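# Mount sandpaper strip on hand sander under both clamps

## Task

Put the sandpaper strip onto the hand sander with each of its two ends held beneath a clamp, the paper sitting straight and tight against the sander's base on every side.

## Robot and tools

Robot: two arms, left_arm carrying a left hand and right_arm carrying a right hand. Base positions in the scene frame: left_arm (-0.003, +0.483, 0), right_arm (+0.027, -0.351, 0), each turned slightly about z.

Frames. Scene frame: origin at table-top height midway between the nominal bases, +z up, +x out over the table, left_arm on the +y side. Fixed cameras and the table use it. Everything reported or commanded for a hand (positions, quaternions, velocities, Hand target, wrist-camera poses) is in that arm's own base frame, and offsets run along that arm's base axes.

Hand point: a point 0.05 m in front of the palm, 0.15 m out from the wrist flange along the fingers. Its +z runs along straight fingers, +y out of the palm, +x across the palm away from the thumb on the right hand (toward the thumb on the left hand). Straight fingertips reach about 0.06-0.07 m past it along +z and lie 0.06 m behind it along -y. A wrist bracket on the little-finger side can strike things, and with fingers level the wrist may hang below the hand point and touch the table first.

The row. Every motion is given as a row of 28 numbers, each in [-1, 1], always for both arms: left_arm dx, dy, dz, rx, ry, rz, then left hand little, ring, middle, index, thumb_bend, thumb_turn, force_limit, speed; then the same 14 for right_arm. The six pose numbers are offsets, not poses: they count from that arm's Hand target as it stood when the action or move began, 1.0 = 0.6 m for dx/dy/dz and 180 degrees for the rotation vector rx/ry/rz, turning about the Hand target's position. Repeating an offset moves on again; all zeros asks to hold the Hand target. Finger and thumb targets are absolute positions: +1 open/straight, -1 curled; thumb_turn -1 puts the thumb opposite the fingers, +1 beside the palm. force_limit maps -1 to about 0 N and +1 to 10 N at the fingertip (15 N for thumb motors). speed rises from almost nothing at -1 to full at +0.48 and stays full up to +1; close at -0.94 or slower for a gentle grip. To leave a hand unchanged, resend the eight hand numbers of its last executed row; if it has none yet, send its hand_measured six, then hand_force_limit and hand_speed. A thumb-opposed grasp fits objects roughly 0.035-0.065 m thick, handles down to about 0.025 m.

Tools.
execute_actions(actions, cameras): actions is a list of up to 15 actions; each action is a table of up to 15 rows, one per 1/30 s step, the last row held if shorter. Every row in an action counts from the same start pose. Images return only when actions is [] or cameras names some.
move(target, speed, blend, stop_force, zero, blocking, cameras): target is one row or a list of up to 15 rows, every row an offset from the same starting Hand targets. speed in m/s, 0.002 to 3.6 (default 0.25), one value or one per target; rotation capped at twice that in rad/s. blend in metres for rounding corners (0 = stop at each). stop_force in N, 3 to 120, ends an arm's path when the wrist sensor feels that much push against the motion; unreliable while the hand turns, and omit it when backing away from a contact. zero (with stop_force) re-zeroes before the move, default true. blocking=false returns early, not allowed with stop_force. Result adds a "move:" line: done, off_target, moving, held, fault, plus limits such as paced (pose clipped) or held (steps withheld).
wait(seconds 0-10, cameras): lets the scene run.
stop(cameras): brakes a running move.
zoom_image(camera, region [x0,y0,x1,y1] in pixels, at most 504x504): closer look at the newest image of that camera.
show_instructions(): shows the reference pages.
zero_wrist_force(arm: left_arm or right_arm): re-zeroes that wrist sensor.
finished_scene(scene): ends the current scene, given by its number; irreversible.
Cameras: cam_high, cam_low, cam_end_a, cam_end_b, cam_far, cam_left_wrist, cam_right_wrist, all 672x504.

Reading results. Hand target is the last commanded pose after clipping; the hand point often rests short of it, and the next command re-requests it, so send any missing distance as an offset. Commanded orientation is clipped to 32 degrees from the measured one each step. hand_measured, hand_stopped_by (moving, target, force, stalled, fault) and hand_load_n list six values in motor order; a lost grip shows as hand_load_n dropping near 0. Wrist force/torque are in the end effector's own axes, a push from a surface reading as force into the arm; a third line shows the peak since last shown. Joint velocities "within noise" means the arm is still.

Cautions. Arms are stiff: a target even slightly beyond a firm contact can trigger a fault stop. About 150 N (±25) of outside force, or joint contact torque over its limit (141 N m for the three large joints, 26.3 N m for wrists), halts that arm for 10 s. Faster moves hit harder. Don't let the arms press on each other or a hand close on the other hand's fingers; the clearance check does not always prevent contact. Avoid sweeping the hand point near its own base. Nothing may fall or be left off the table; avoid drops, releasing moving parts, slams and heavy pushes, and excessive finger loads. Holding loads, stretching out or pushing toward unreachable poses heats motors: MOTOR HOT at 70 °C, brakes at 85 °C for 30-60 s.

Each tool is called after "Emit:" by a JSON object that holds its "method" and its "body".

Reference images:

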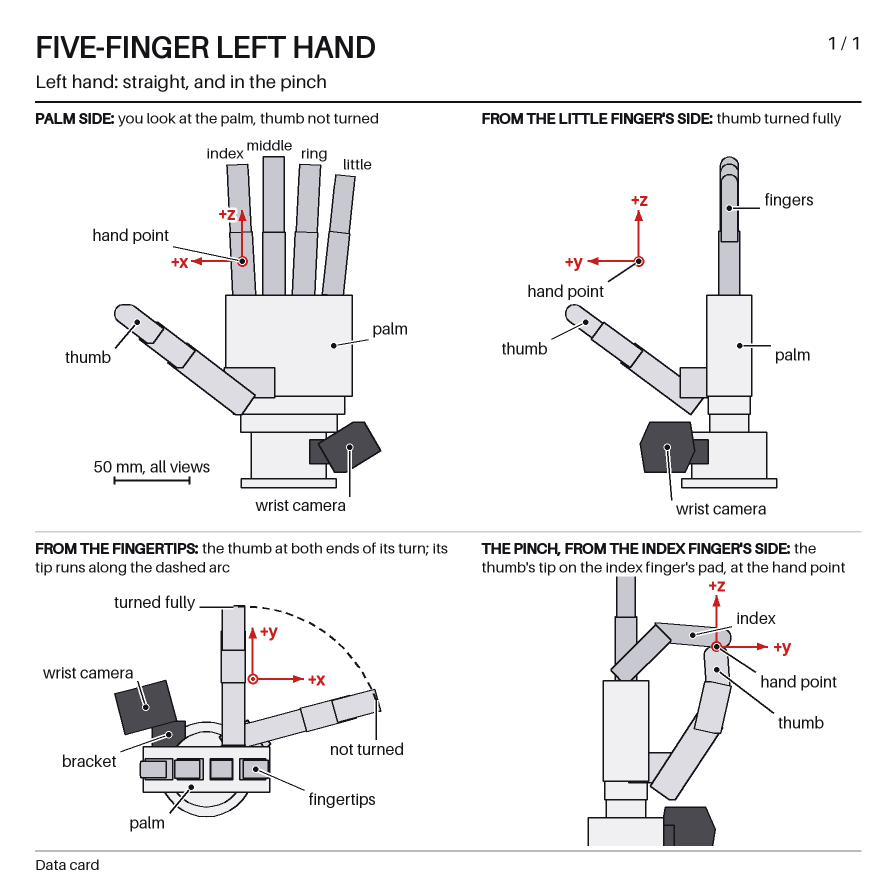

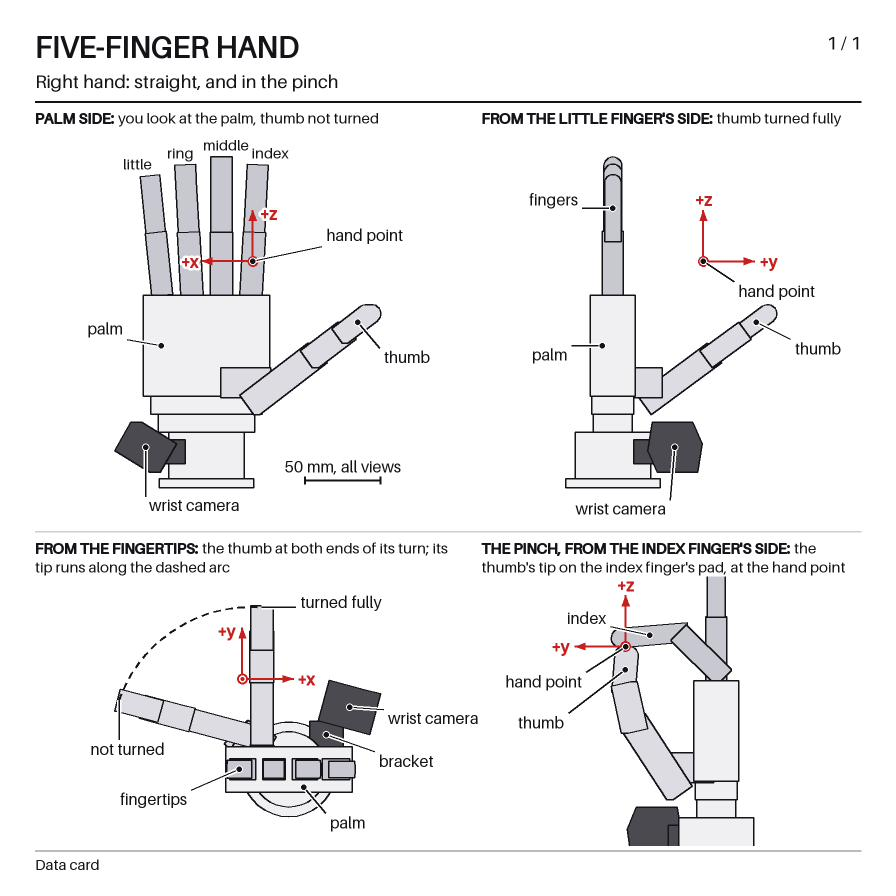

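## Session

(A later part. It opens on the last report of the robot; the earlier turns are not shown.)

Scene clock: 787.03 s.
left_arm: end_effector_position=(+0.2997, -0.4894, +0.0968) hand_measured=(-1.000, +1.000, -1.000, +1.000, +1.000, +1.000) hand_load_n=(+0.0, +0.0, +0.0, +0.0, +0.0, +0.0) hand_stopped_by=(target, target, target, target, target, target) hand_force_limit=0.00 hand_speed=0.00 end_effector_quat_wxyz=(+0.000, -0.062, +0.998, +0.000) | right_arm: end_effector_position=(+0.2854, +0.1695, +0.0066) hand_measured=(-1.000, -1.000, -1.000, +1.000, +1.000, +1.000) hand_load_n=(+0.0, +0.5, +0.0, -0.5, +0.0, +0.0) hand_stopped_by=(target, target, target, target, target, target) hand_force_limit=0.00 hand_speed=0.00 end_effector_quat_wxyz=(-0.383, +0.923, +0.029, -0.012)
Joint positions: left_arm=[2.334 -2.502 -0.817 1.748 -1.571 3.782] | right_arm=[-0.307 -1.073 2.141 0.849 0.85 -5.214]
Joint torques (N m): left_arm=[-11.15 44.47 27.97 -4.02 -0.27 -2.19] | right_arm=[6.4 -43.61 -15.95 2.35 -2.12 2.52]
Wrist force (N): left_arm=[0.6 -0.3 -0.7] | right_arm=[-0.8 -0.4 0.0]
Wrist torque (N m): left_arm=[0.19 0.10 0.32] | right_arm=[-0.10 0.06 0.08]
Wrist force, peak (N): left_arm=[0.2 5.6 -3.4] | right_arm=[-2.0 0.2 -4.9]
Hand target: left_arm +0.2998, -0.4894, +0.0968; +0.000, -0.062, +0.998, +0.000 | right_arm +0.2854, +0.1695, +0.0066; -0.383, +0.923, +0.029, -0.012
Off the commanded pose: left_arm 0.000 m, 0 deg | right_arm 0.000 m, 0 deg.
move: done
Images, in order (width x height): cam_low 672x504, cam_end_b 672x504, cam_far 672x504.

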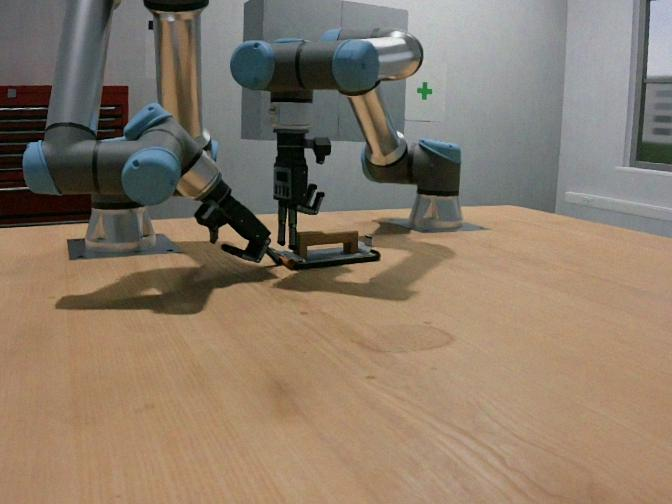

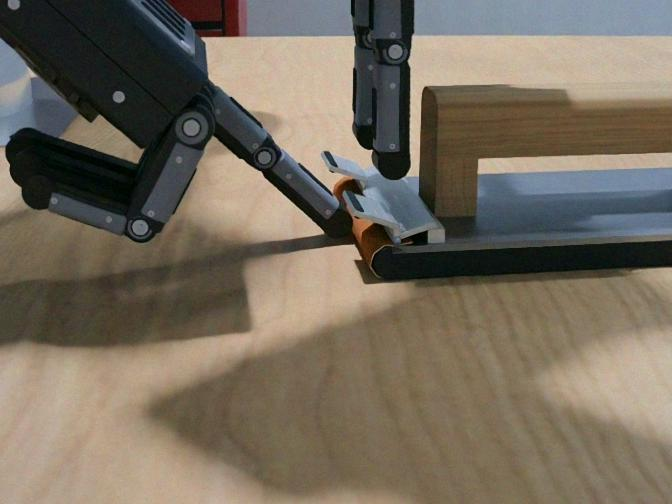

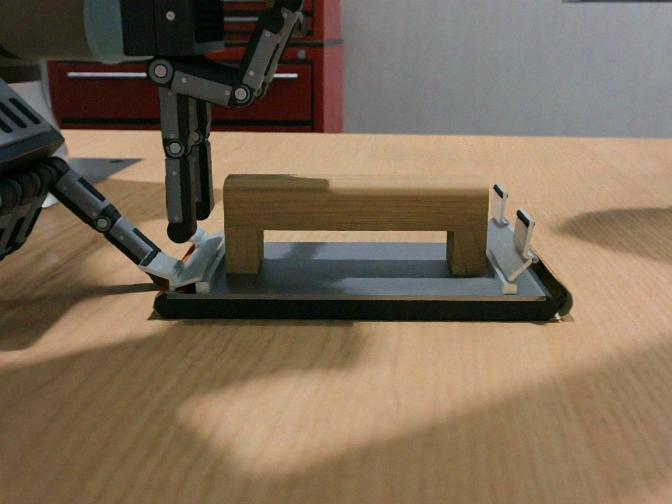

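Emit:
{"method": "move", "body": {"target": [[0, 0, 0.205, 0, 0, 0, -1, 1, -1, 1, 1, 1, 0, 0, 0.005, -0.0833, 0.0833, 0, 0, 0, -1, -1, -1, 1, 1, 1, 0, 0], [-0.0133, 0.4177, 0.1053, -0.248, -0.0309, 0, -1, -1, -1, 1, 1, 1, 0, 0, 0.005, -0.1667, 0.333, 0, 0, 0, -1, -1, -1, 1, 1, 1, 0, 0]], "speed": 0.25, "cameras": ["all"]}}

Emit:
{"method": "zoom_image", "body": {"camera": "cam_end_b", "region": [310, 80, 510, 290]}}

Emit:
{"method": "zoom_image", "body": {"camera": "cam_end_a", "region": [380, 90, 540, 280]}}

Emit:
{"method": "zoom_image", "body": {"camera": "cam_far", "region": [440, 160, 620, 330]}}

Emit:
{"method": "zoom_image", "body": {"camera": "cam_far", "region": [120, 160, 300, 330]}}

Scene clock: 820.10 s.
left_arm: end_effector_position=(+0.2918, -0.2388, +0.1600) hand_measured=(-1.000, -1.000, -1.000, +1.000, +1.000, +1.000) hand_load_n=(+0.0, +0.0, +0.0, +0.0, +0.0, +0.0) hand_stopped_by=(target, target, target, target, target, target) hand_force_limit=0.00 hand_speed=0.00 end_effector_quat_wxyz=(+0.024, -0.057, +0.922, -0.382) | right_arm: end_effector_position=(+0.2884, +0.0694, +0.2064) hand_measured=(-1.000, -1.000, -1.000, +1.000, +1.000, +1.000) hand_load_n=(+0.5, +0.0, +0.0, -0.5, +0.0, +0.0) hand_stopped_by=(target, target, target, target, target, target) hand_force_limit=0.00 hand_speed=0.00 end_effector_quat_wxyz=(-0.383, +0.923, +0.029, -0.012)
Joint positions: left_arm=[3.247 -1.705 -1.978 2.132 -0.786 4.686] | right_arm=[-0.601 -1.431 1.996 1.559 0.979 -5.549]
Joint torques (N m): left_arm=[9.9 12.81 7.05 -3.77 2.29 2.31] | right_arm=[-6.53 -37.05 -23.89 5.27 0.89 -2.68]
Wrist force (N): left_arm=[0.8 0.0 -0.6] | right_arm=[-0.7 -0.7 0.4]
Wrist torque (N m): left_arm=[0.22 -0.05 0.10] | right_arm=[-0.08 0.03 0.19]
Wrist force, peak (N): left_arm=[0.4 -0.4 -1.9] | right_arm=[-1.1 -0.9 0.4]
Hand target: left_arm +0.2918, -0.2388, +0.1600; +0.024, -0.057, +0.922, -0.382 | right_arm +0.2884, +0.0694, +0.2064; -0.383, +0.923, +0.029, -0.012
Off the commanded pose: left_arm 0.000 m, 0 deg | right_arm 0.000 m, 0 deg.
move: done
camera_calibration:
cam_left_wrist: T_world_to_cam=[[-0.157205, -0.732525, 0.662339, -0.227767], [-0.908316, 0.37049, 0.194163, 0.324226], [-0.38762, -0.57109, -0.723607, 0.204777], [0, 0, 0, 1]] pos_world=[0.338069, -0.170021, 0.236085]
cam_right_wrist: T_world_to_cam=[[0.351518, -0.663911, -0.660043, 0.0772417], [-0.795117, -0.583897, 0.163865, 0.238954], [-0.49419, 0.46721, -0.733138, 0.384028], [0, 0, 0, 1]] pos_world=[0.352627, 0.0113843, 0.293372]

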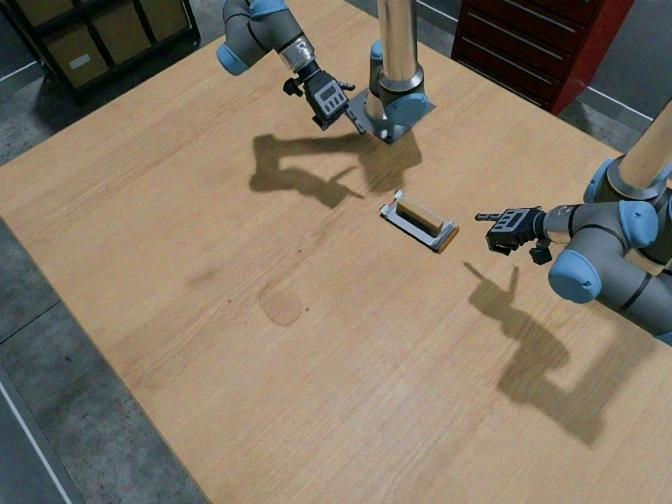

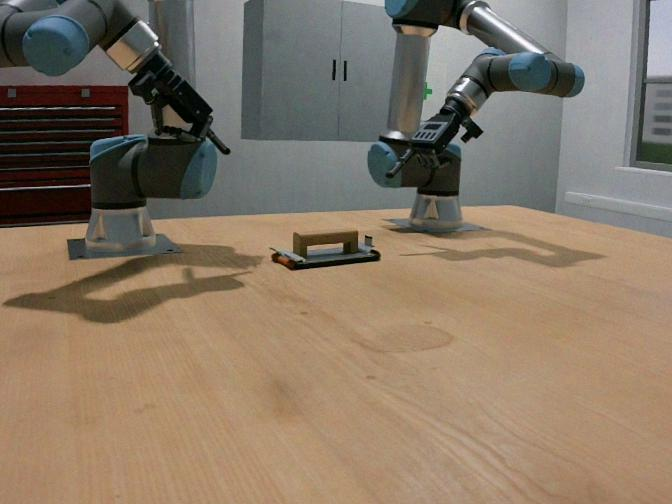

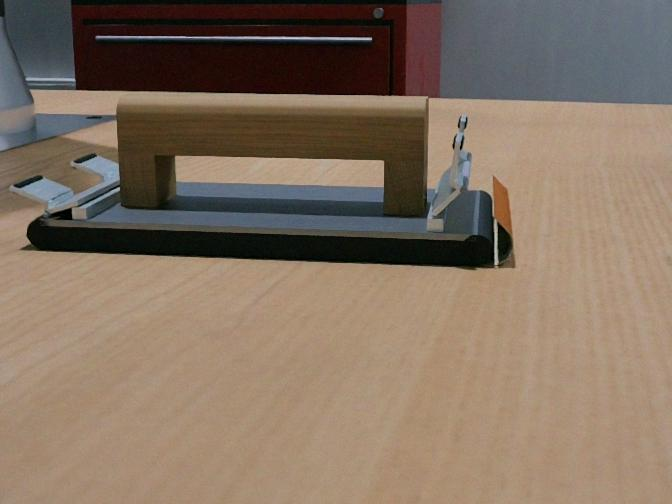

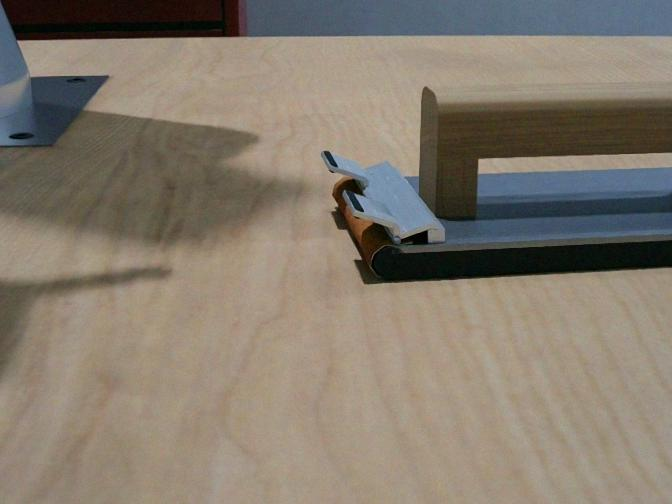

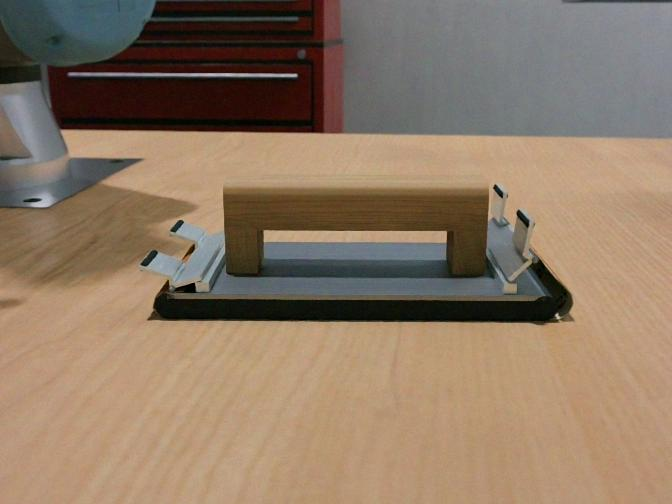

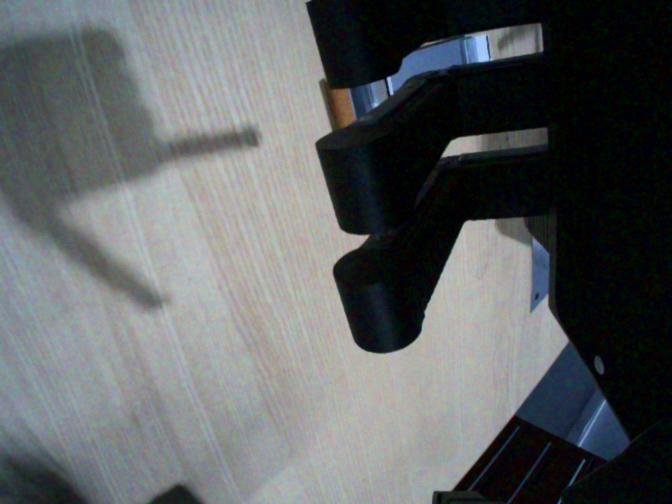

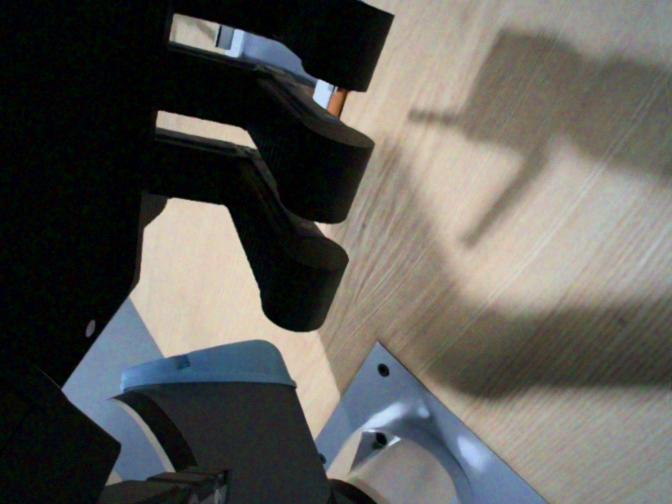

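Scaled by 2.400 from the camera's 672x504 image, which has a finer 960x720 frame.

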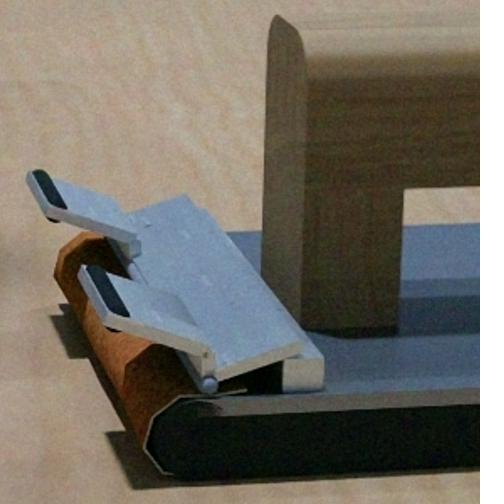

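Scaled by 2.653 from the camera's 672x504 image, which has a finer 960x720 frame.

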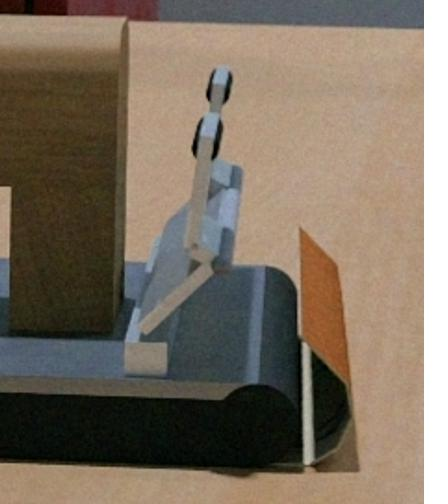

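Scaled by 2.800 from the camera's 672x504 image, which has a finer 960x720 frame.

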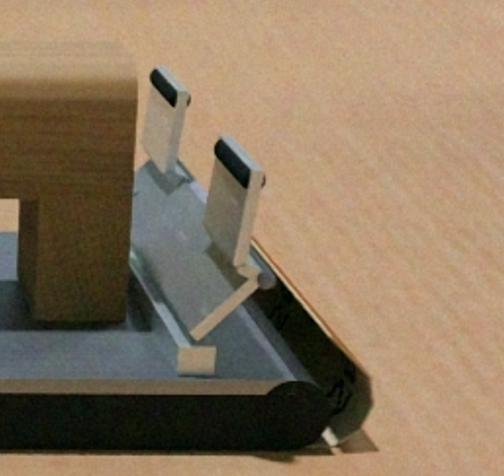

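Scaled by 2.800 from the camera's 672x504 image, which has a finer 960x720 frame.

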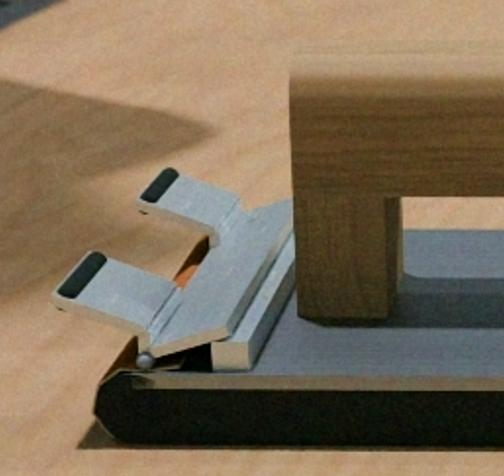

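Emit:
{"method": "zoom_image", "body": {"camera": "cam_end_a", "region": [460, 160, 530, 275]}}

Emit:
{"method": "zoom_image", "body": {"camera": "cam_far", "region": [510, 230, 590, 330]}}

Emit:
{"method": "zoom_image", "body": {"camera": "cam_high", "region": [370, 180, 470, 260]}}

Scaled by 4.383 from the camera's 672x504 image, which has a finer 960x720 frame.

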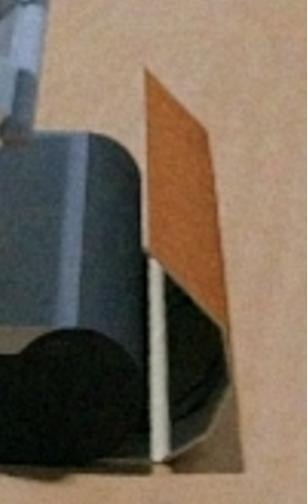

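Scaled by 5.040 from the camera's 672x504 image, which has a finer 960x720 frame.

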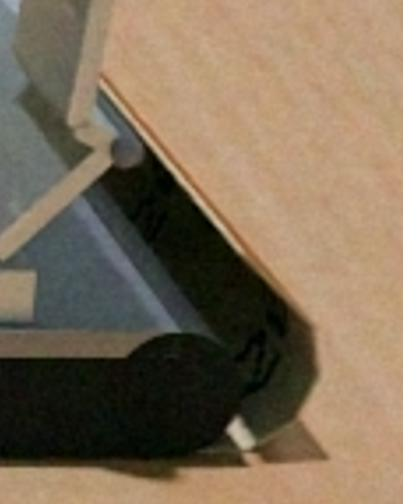

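Scaled by 5.040 from the camera's 672x504 image, which has a finer 960x720 frame.

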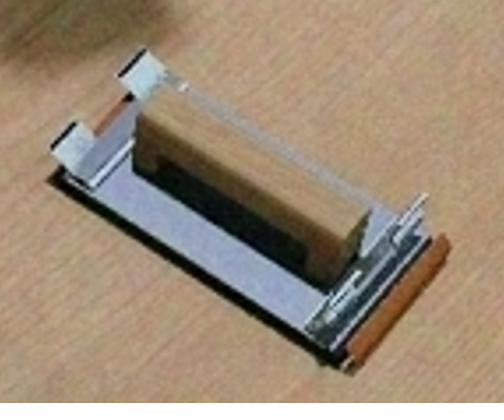

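Emit:
{"method": "move", "body": {"target": [0.0032, -0.0263, -0.2167, 0, 0, 0, -1, -1, -1, 1, 1, 1, 0, 0, -0.063, 0.4847, -0.109, -0.2495, -0.0161, 0, -1, 1, -1, 1, 1, 1, 0, 0], "speed": 0.2}}

Emit:
{"method": "move", "body": {"target": [0, 0, -0.055, 0, 0, 0, -1, -1, -1, 1, 1, 1, 0, 0, 0, 0, 0, 0, 0, 0, -1, 1, -1, 1, 1, 1, 0, 0], "speed": 0.012, "stop_force": 3.5, "cameras": ["cam_end_a", "cam_far", "cam_low", "cam_end_b", "cam_high"]}}

Emit:
{"method": "zoom_image", "body": {"camera": "cam_end_a", "region": [390, 60, 640, 300]}}

Emit:
{"method": "zoom_image", "body": {"camera": "cam_far", "region": [440, 120, 672, 330]}}

Scene clock: 859.53 s.
left_arm: end_effector_position=(+0.2937, -0.2545, +0.0300) hand_measured=(-1.000, -1.000, -1.000, +1.000, +1.000, +1.000) hand_load_n=(+0.0, +0.0, +0.0, +0.0, +0.0, +0.0) hand_stopped_by=(target, target, target, target, target, target) hand_force_limit=0.00 hand_speed=0.00 end_effector_quat_wxyz=(+0.024, -0.057, +0.922, -0.382) | right_arm: end_effector_position=(+0.2506, +0.3602, +0.1410) hand_measured=(-1.000, +1.000, -1.000, +1.000, +1.000, +1.000) hand_load_n=(+0.0, +0.0, +0.0, +0.0, -0.5, +0.0) hand_stopped_by=(target, target, target, target, target, target) hand_force_limit=0.00 hand_speed=0.00 end_effector_quat_wxyz=(-0.001, +0.999, +0.032, +0.001)
Joint positions: left_arm=[3.194 -1.935 -2.089 2.526 -0.788 4.611] | right_arm=[0.722 -1.031 1.383 1.216 1.571 -4.054]
Joint torques (N m): left_arm=[-11.32 17.72 2.08 -0.64 -0.47 -2.21] | right_arm=[7.39 -28.11 -26.54 5.04 1.66 2.61]
Motor temperatures (°C): left_arm=[23 28 26 28 29 26] | right_arm=[26 24 26 34 28 34]
Wrist force (N): left_arm=[0.2 0.7 -0.6] | right_arm=[-0.5 -0.2 0.4]
Wrist torque (N m): left_arm=[0.42 0.19 0.11] | right_arm=[0.13 -0.04 0.06]
Wrist force, peak (N): left_arm=[1.3 -0.1 -0.8] | right_arm=[-0.7 -1.4 0.9]
Hand target: left_arm +0.2937, -0.2545, +0.0300; +0.024, -0.057, +0.922, -0.382 | right_arm +0.2506, +0.3603, +0.1410; +0.000, +0.999, +0.032, +0.001
Off the commanded pose: left_arm 0.000 m, 0 deg | right_arm 0.000 m, 0 deg.
move: done

Scene clock: 862.80 s.
left_arm: end_effector_position=(+0.2937, -0.2545, +0.0055) hand_measured=(-1.000, -1.000, -1.000, +1.000, +1.000, +1.000) hand_load_n=(+0.0, +0.0, +0.0, +0.5, +0.0, +0.0) hand_stopped_by=(target, target, target, target, target, target) hand_force_limit=0.00 hand_speed=0.00 end_effector_quat_wxyz=(+0.024, -0.057, +0.922, -0.382) | right_arm: end_effector_position=(+0.2506, +0.3603, +0.1410) hand_measured=(-1.000, +1.000, -1.000, +1.000, +1.000, +1.000) hand_load_n=(+0.0, +0.0, +0.0, +0.0, +0.0, +0.0) hand_stopped_by=(target, target, target, target, target, target) hand_force_limit=0.00 hand_speed=0.00 end_effector_quat_wxyz=(+0.000, +0.999, +0.032, +0.001)
Joint positions: left_arm=[3.194 -1.987 -2.103 2.593 -0.788 4.611] | right_arm=[0.723 -1.031 1.383 1.216 1.571 -4.053]
Joint torques (N m): left_arm=[-4.51 33.23 18.86 -3.66 -0.47 0.44] | right_arm=[6.15 -28.09 -26.2 5.13 1.61 2.73]
Wrist force (N): left_arm=[-0.7 -2.0 -3.8] | right_arm=[-0.4 -0.6 0.4]
Wrist torque (N m): left_arm=[0.71 0.15 0.04] | right_arm=[0.06 -0.05 0.06]
Wrist force, peak (N): left_arm=[-1.0 -7.1 -14.8] | right_arm=[-0.6 -0.6 0.9]
Hand target: left_arm +0.2937, -0.2545, +0.0055; +0.024, -0.057, +0.922, -0.382 (not the last commanded pose) | right_arm +0.2506, +0.3603, +0.1410; +0.000, +0.999, +0.032, +0.001
Off the commanded pose: left_arm 0.009 m, 0 deg | right_arm 0.000 m, 0 deg.
move: contact (left_arm)
Images, in order (width x height): cam_high 672x504, cam_low 672x504, cam_end_a 672x504, cam_end_b 672x504, cam_far 672x504.

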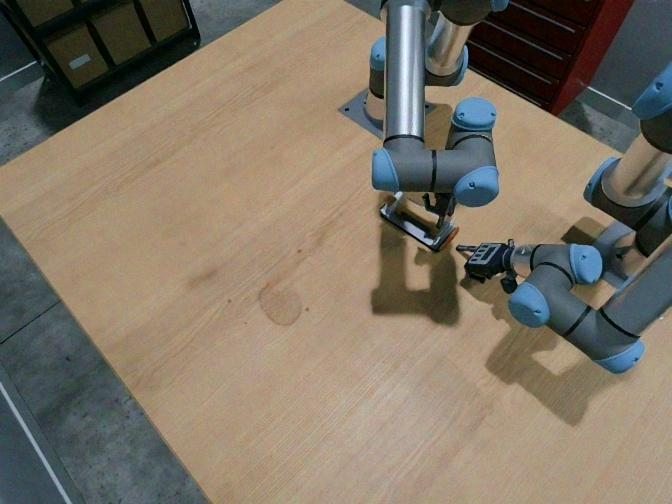

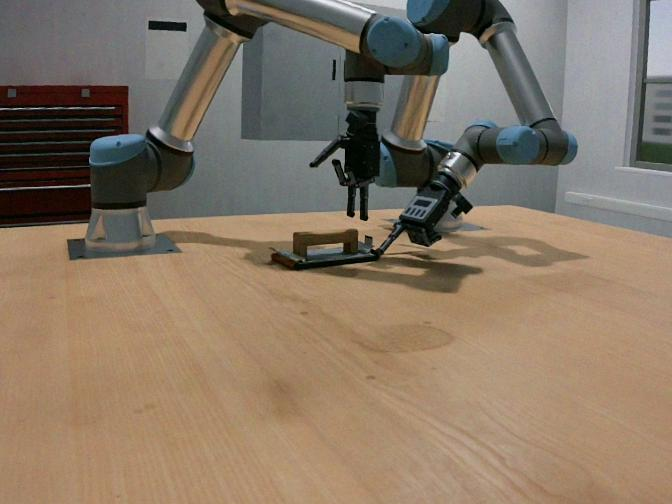

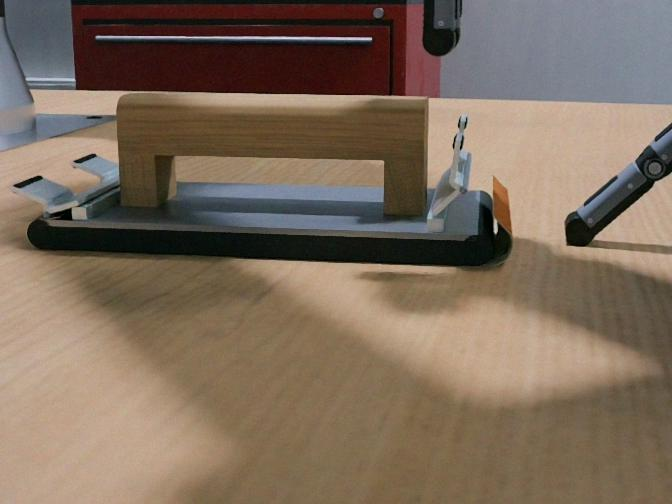

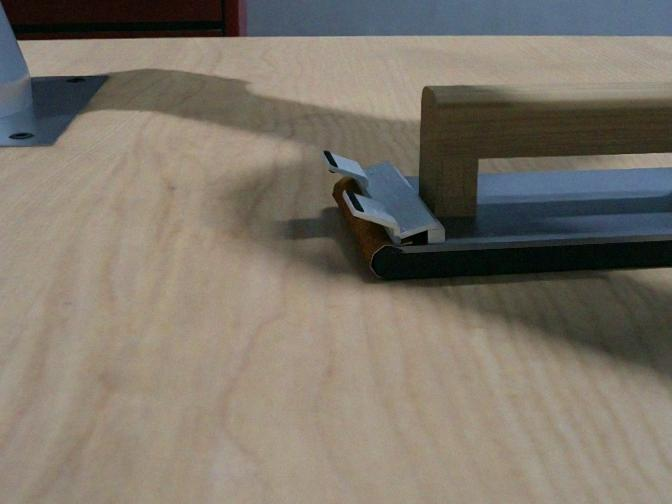

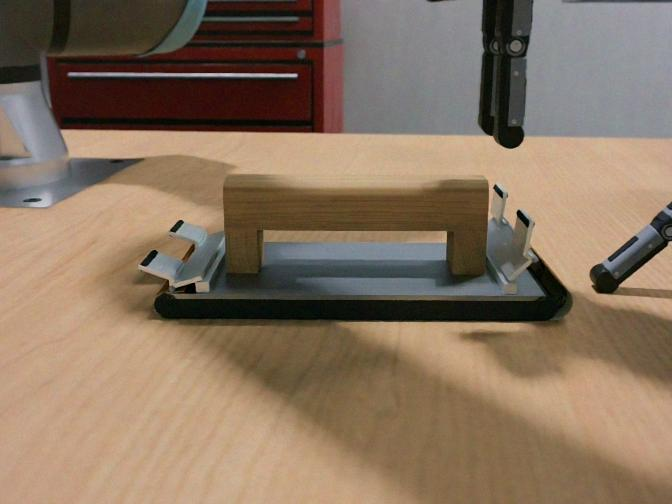

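Scaled by 2.016 from the camera's 672x504 image, which has a finer 960x720 frame.

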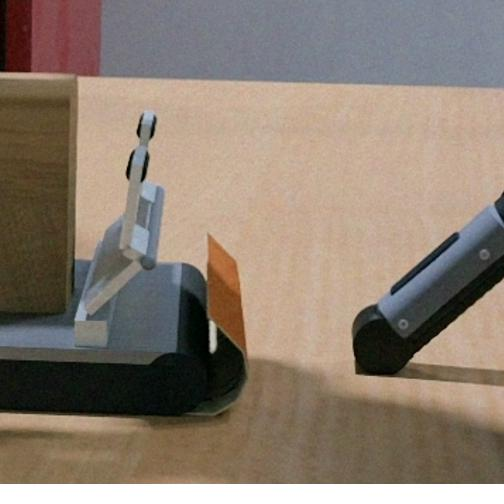

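Scaled by 2.172 from the camera's 672x504 image, which has a finer 960x720 frame.

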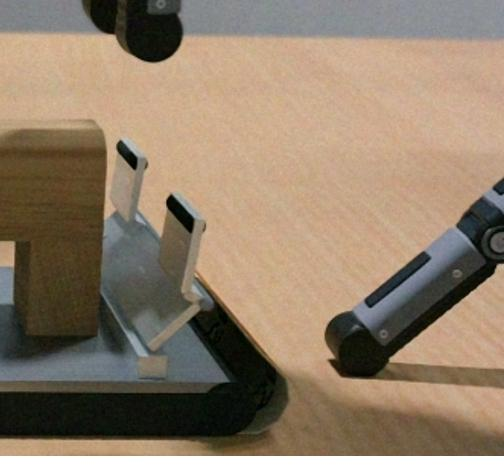

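Emit:
{"method": "move", "body": {"target": [0.0043, -0.0347, 0.0033, 0, 0, 0, -1, -1, -1, 1, 1, 1, 0, 0, 0, 0, 0, 0, 0, 0, -1, 1, -1, 1, 1, 1, 0, 0], "speed": 0.05}}

Emit:
{"method": "move", "body": {"target": [0.0015, -0.0124, 0, 0, 0, 0, -1, -1, -1, 1, 1, 1, 0, 0, 0, 0, 0, 0, 0, 0, -1, 1, -1, 1, 1, 1, 0, 0], "speed": 0.012, "stop_force": 5, "cameras": ["cam_end_a", "cam_far", "cam_low", "cam_end_b"]}}

Emit:
{"method": "zoom_image", "body": {"camera": "cam_end_a", "region": [390, 100, 570, 290]}}

Emit:
{"method": "zoom_image", "body": {"camera": "cam_far", "region": [460, 160, 630, 330]}}

Scene clock: 878.30 s.
left_arm: end_effector_position=(+0.2963, -0.2753, +0.0075) hand_measured=(-1.000, -1.000, -1.000, +1.000, +1.000, +1.000) hand_load_n=(+0.0, +0.0, +0.0, +0.0, +0.0, -0.5) hand_stopped_by=(target, target, target, target, target, target) hand_force_limit=0.00 hand_speed=0.00 end_effector_quat_wxyz=(+0.024, -0.057, +0.922, -0.382) | right_arm: end_effector_position=(+0.2506, +0.3603, +0.1410) hand_measured=(-1.000, +1.000, -1.000, +1.000, +1.000, +1.000) hand_load_n=(+0.0, +0.0, +0.0, +0.0, +0.0, +0.0) hand_stopped_by=(target, target, target, target, target, target) hand_force_limit=0.00 hand_speed=0.00 end_effector_quat_wxyz=(+0.000, +0.999, +0.032, +0.001)
Joint positions: left_arm=[3.126 -1.986 -2.07 2.624 -0.796 4.516] | right_arm=[0.723 -1.031 1.383 1.216 1.571 -4.053]
Joint torques (N m): left_arm=[-10.47 35.57 18.34 -0.45 -0.47 -1.95] | right_arm=[6.35 -28.08 -25.36 5.05 1.57 2.66]
Wrist force (N): left_arm=[0.6 0.0 0.0] | right_arm=[-0.6 -0.4 0.7]
Wrist torque (N m): left_arm=[0.22 0.11 0.13] | right_arm=[0.08 -0.03 0.05]
Wrist force, peak (N): left_arm=[-0.7 -2.2 -4.3] | right_arm=[-0.6 -0.8 0.7]
Hand target: left_arm +0.2963, -0.2754, +0.0075; +0.024, -0.057, +0.922, -0.382 | right_arm +0.2506, +0.3603, +0.1410; +0.000, +0.999, +0.032, +0.001
Off the commanded pose: left_arm 0.000 m, 0 deg | right_arm 0.000 m, 0 deg.
move: done

Scene clock: 879.83 s.
left_arm: end_effector_position=(+0.2972, -0.2828, +0.0075) hand_measured=(-1.000, -1.000, -1.000, +1.000, +1.000, +1.000) hand_load_n=(+0.0, +0.0, +0.0, +0.0, +0.0, +0.0) hand_stopped_by=(target, target, target, target, target, target) hand_force_limit=0.00 hand_speed=0.00 end_effector_quat_wxyz=(+0.024, -0.057, +0.922, -0.382) | right_arm: end_effector_position=(+0.2506, +0.3603, +0.1410) hand_measured=(-1.000, +1.000, -1.000, +1.000, +1.000, +1.000) hand_load_n=(+0.0, +0.0, +0.0, +0.0, +0.0, +0.0) hand_stopped_by=(target, target, target, target, target, target) hand_force_limit=0.00 hand_speed=0.00 end_effector_quat_wxyz=(+0.000, +0.999, +0.032, +0.001)
Joint positions: left_arm=[3.102 -1.987 -2.057 2.636 -0.799 4.483] | right_arm=[0.723 -1.031 1.383 1.216 1.571 -4.053]
Joint torques (N m): left_arm=[-12.12 19.66 20.61 -0.28 -0.52 -2.25] | right_arm=[5.9 -27.96 -24.99 5.08 1.48 2.68]
Wrist force (N): left_arm=[0.3 -0.1 -3.7] | right_arm=[-0.5 -0.3 0.4]
Wrist torque (N m): left_arm=[0.48 0.17 0.10] | right_arm=[0.11 -0.04 0.07]
Wrist force, peak (N): left_arm=[0.5 -0.3 -3.8] | right_arm=[-0.7 -0.6 0.7]
Hand target: left_arm +0.2972, -0.2828, +0.0075; +0.024, -0.057, +0.922, -0.382 | right_arm +0.2506, +0.3603, +0.1410; +0.000, +0.999, +0.032, +0.001
Off the commanded pose: left_arm 0.000 m, 0 deg | right_arm 0.000 m, 0 deg.
move: done
Images, in order (width x height): cam_low 672x504, cam_end_a 672x504, cam_end_b 672x504, cam_far 672x504.

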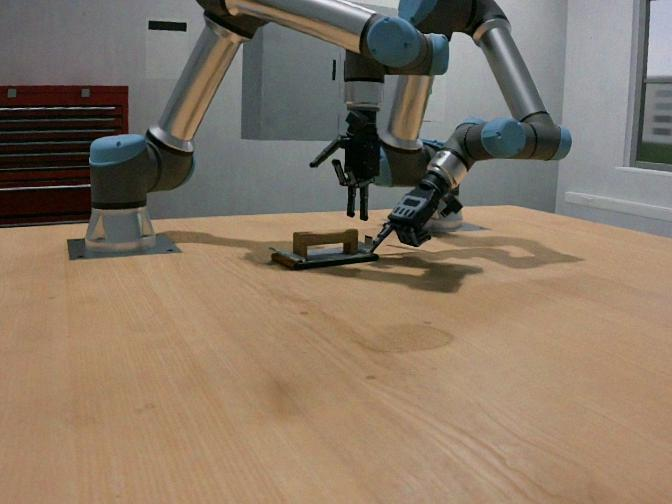

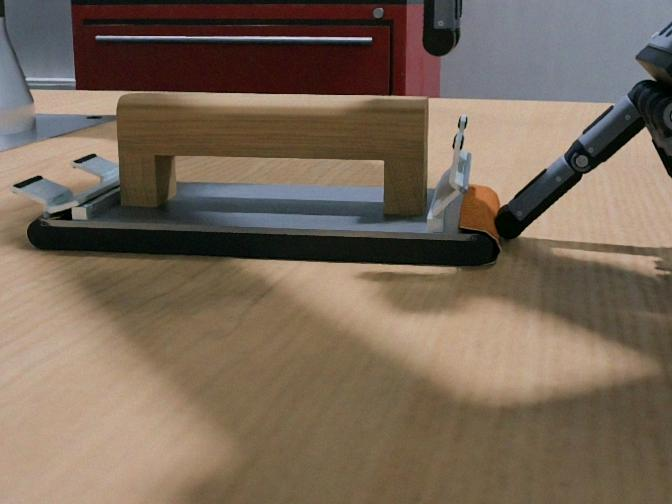

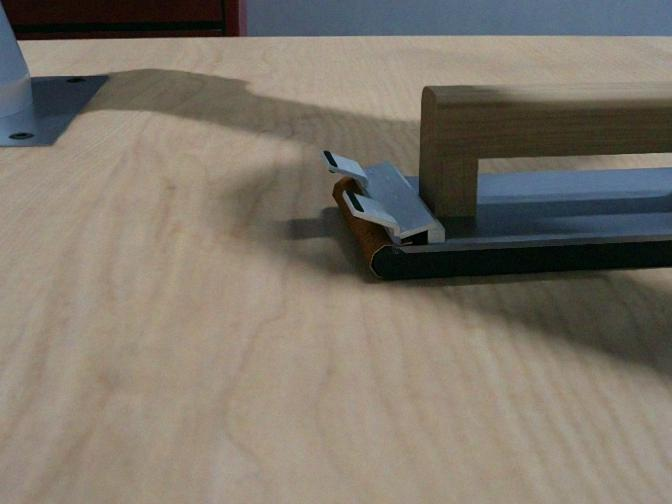

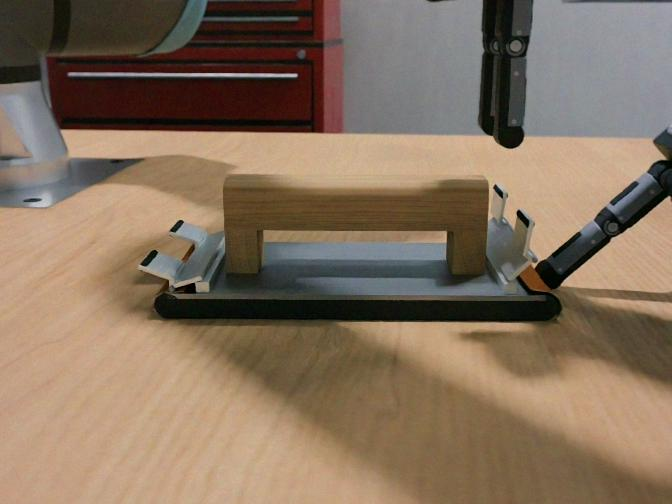

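Scaled by 2.653 from the camera's 672x504 image, which has a finer 960x720 frame.

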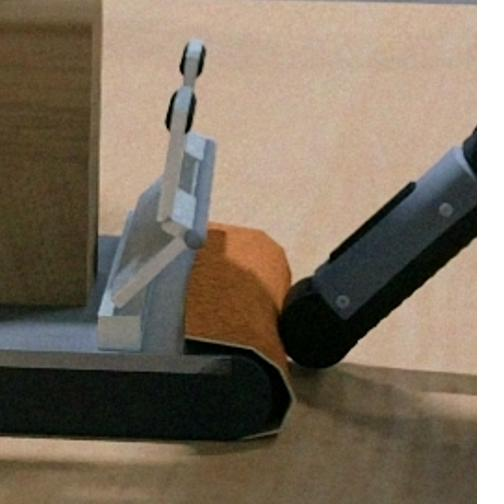

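Scaled by 2.965 from the camera's 672x504 image, which has a finer 960x720 frame.

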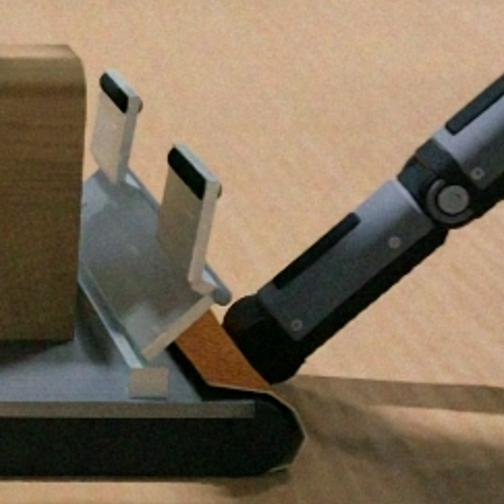

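Emit:
{"method": "move", "body": {"target": [0.0005, -0.004, 0, 0, 0, 0, -1, -1, -1, 1, 1, 1, 0, 0, 0, 0, 0, 0, 0, 0, -1, 1, -1, 1, 1, 1, 0, 0], "speed": 0.008, "stop_force": 6, "cameras": ["cam_end_a", "cam_far"]}}

Emit:
{"method": "zoom_image", "body": {"camera": "cam_end_a", "region": [390, 100, 570, 290]}}

Emit:
{"method": "zoom_image", "body": {"camera": "cam_far", "region": [440, 100, 630, 330]}}

Scene clock: 887.03 s.
left_arm: end_effector_position=(+0.2975, -0.2852, +0.0075) hand_measured=(-1.000, -1.000, -1.000, +1.000, +1.000, +1.000) hand_load_n=(+0.0, +0.0, +0.0, -0.5, +0.0, +0.0) hand_stopped_by=(target, target, target, target, target, target) hand_force_limit=0.00 hand_speed=0.00 end_effector_quat_wxyz=(+0.024, -0.057, +0.922, -0.382) | right_arm: end_effector_position=(+0.2506, +0.3603, +0.1410) hand_measured=(-1.000, +1.000, -1.000, +1.000, +1.000, +1.000) hand_load_n=(+0.0, +0.0, +0.0, +0.0, +0.0, +0.0) hand_stopped_by=(target, target, target, target, target, target) hand_force_limit=0.00 hand_speed=0.00 end_effector_quat_wxyz=(+0.000, +0.999, +0.032, +0.001)
Joint positions: left_arm=[3.094 -1.988 -2.053 2.64 -0.8 4.473] | right_arm=[0.723 -1.031 1.383 1.216 1.571 -4.053]
Joint torques (N m): left_arm=[-12.49 19.22 20.07 -0.09 -0.27 -2.23] | right_arm=[5.65 -27.98 -25.54 4.98 1.58 2.71]
Wrist force (N): left_arm=[0.1 1.1 -5.4] | right_arm=[-0.5 -0.3 0.6]
Wrist torque (N m): left_arm=[0.62 0.20 0.08] | right_arm=[0.10 -0.04 0.06]
Wrist force, peak (N): left_arm=[0.3 0.9 -5.6] | right_arm=[-0.6 -0.7 0.7]
Hand target: left_arm +0.2975, -0.2852, +0.0075; +0.024, -0.057, +0.922, -0.382 | right_arm +0.2506, +0.3603, +0.1410; +0.000, +0.999, +0.032, +0.001
Off the commanded pose: left_arm 0.000 m, 0 deg | right_arm 0.000 m, 0 deg.
move: done
Images, in order (width x height): cam_end_a 672x504, cam_far 672x504.

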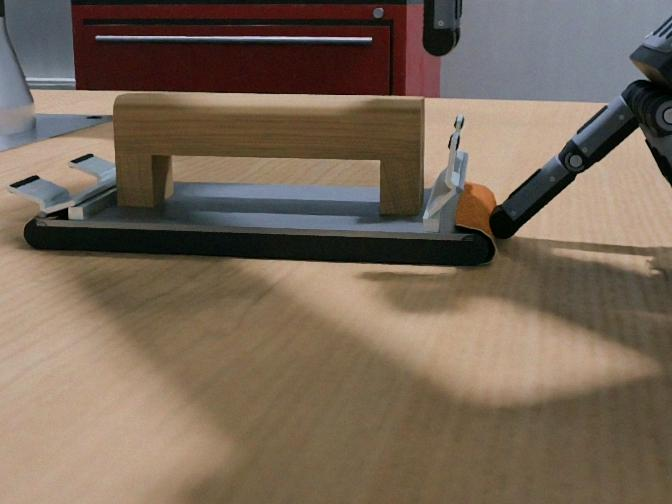

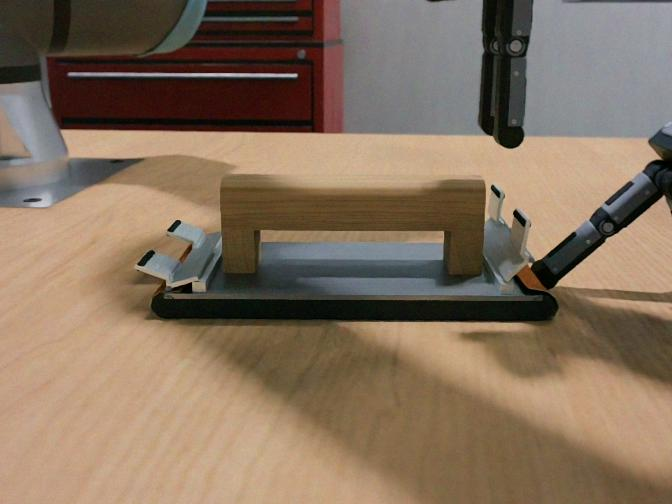

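Scaled by 2.653 from the camera's 672x504 image, which has a finer 960x720 frame.

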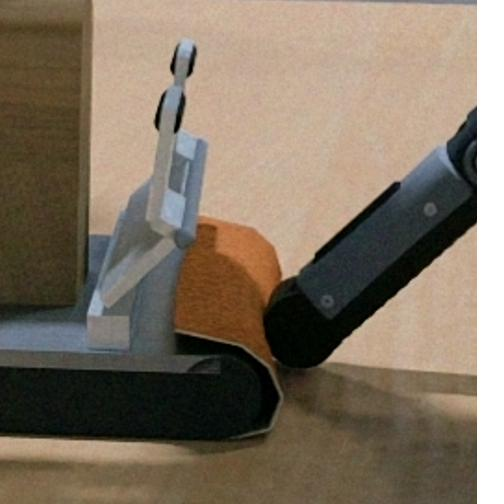

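Scaled by 2.191 from the camera's 672x504 image, which has a finer 960x720 frame.

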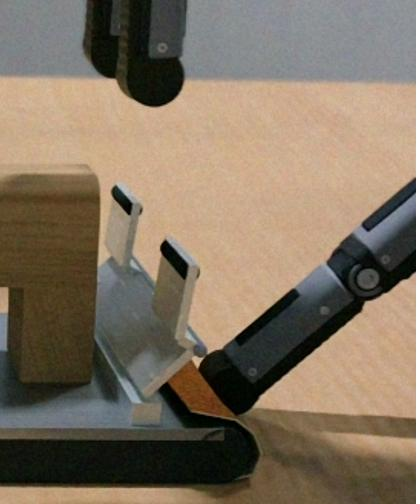

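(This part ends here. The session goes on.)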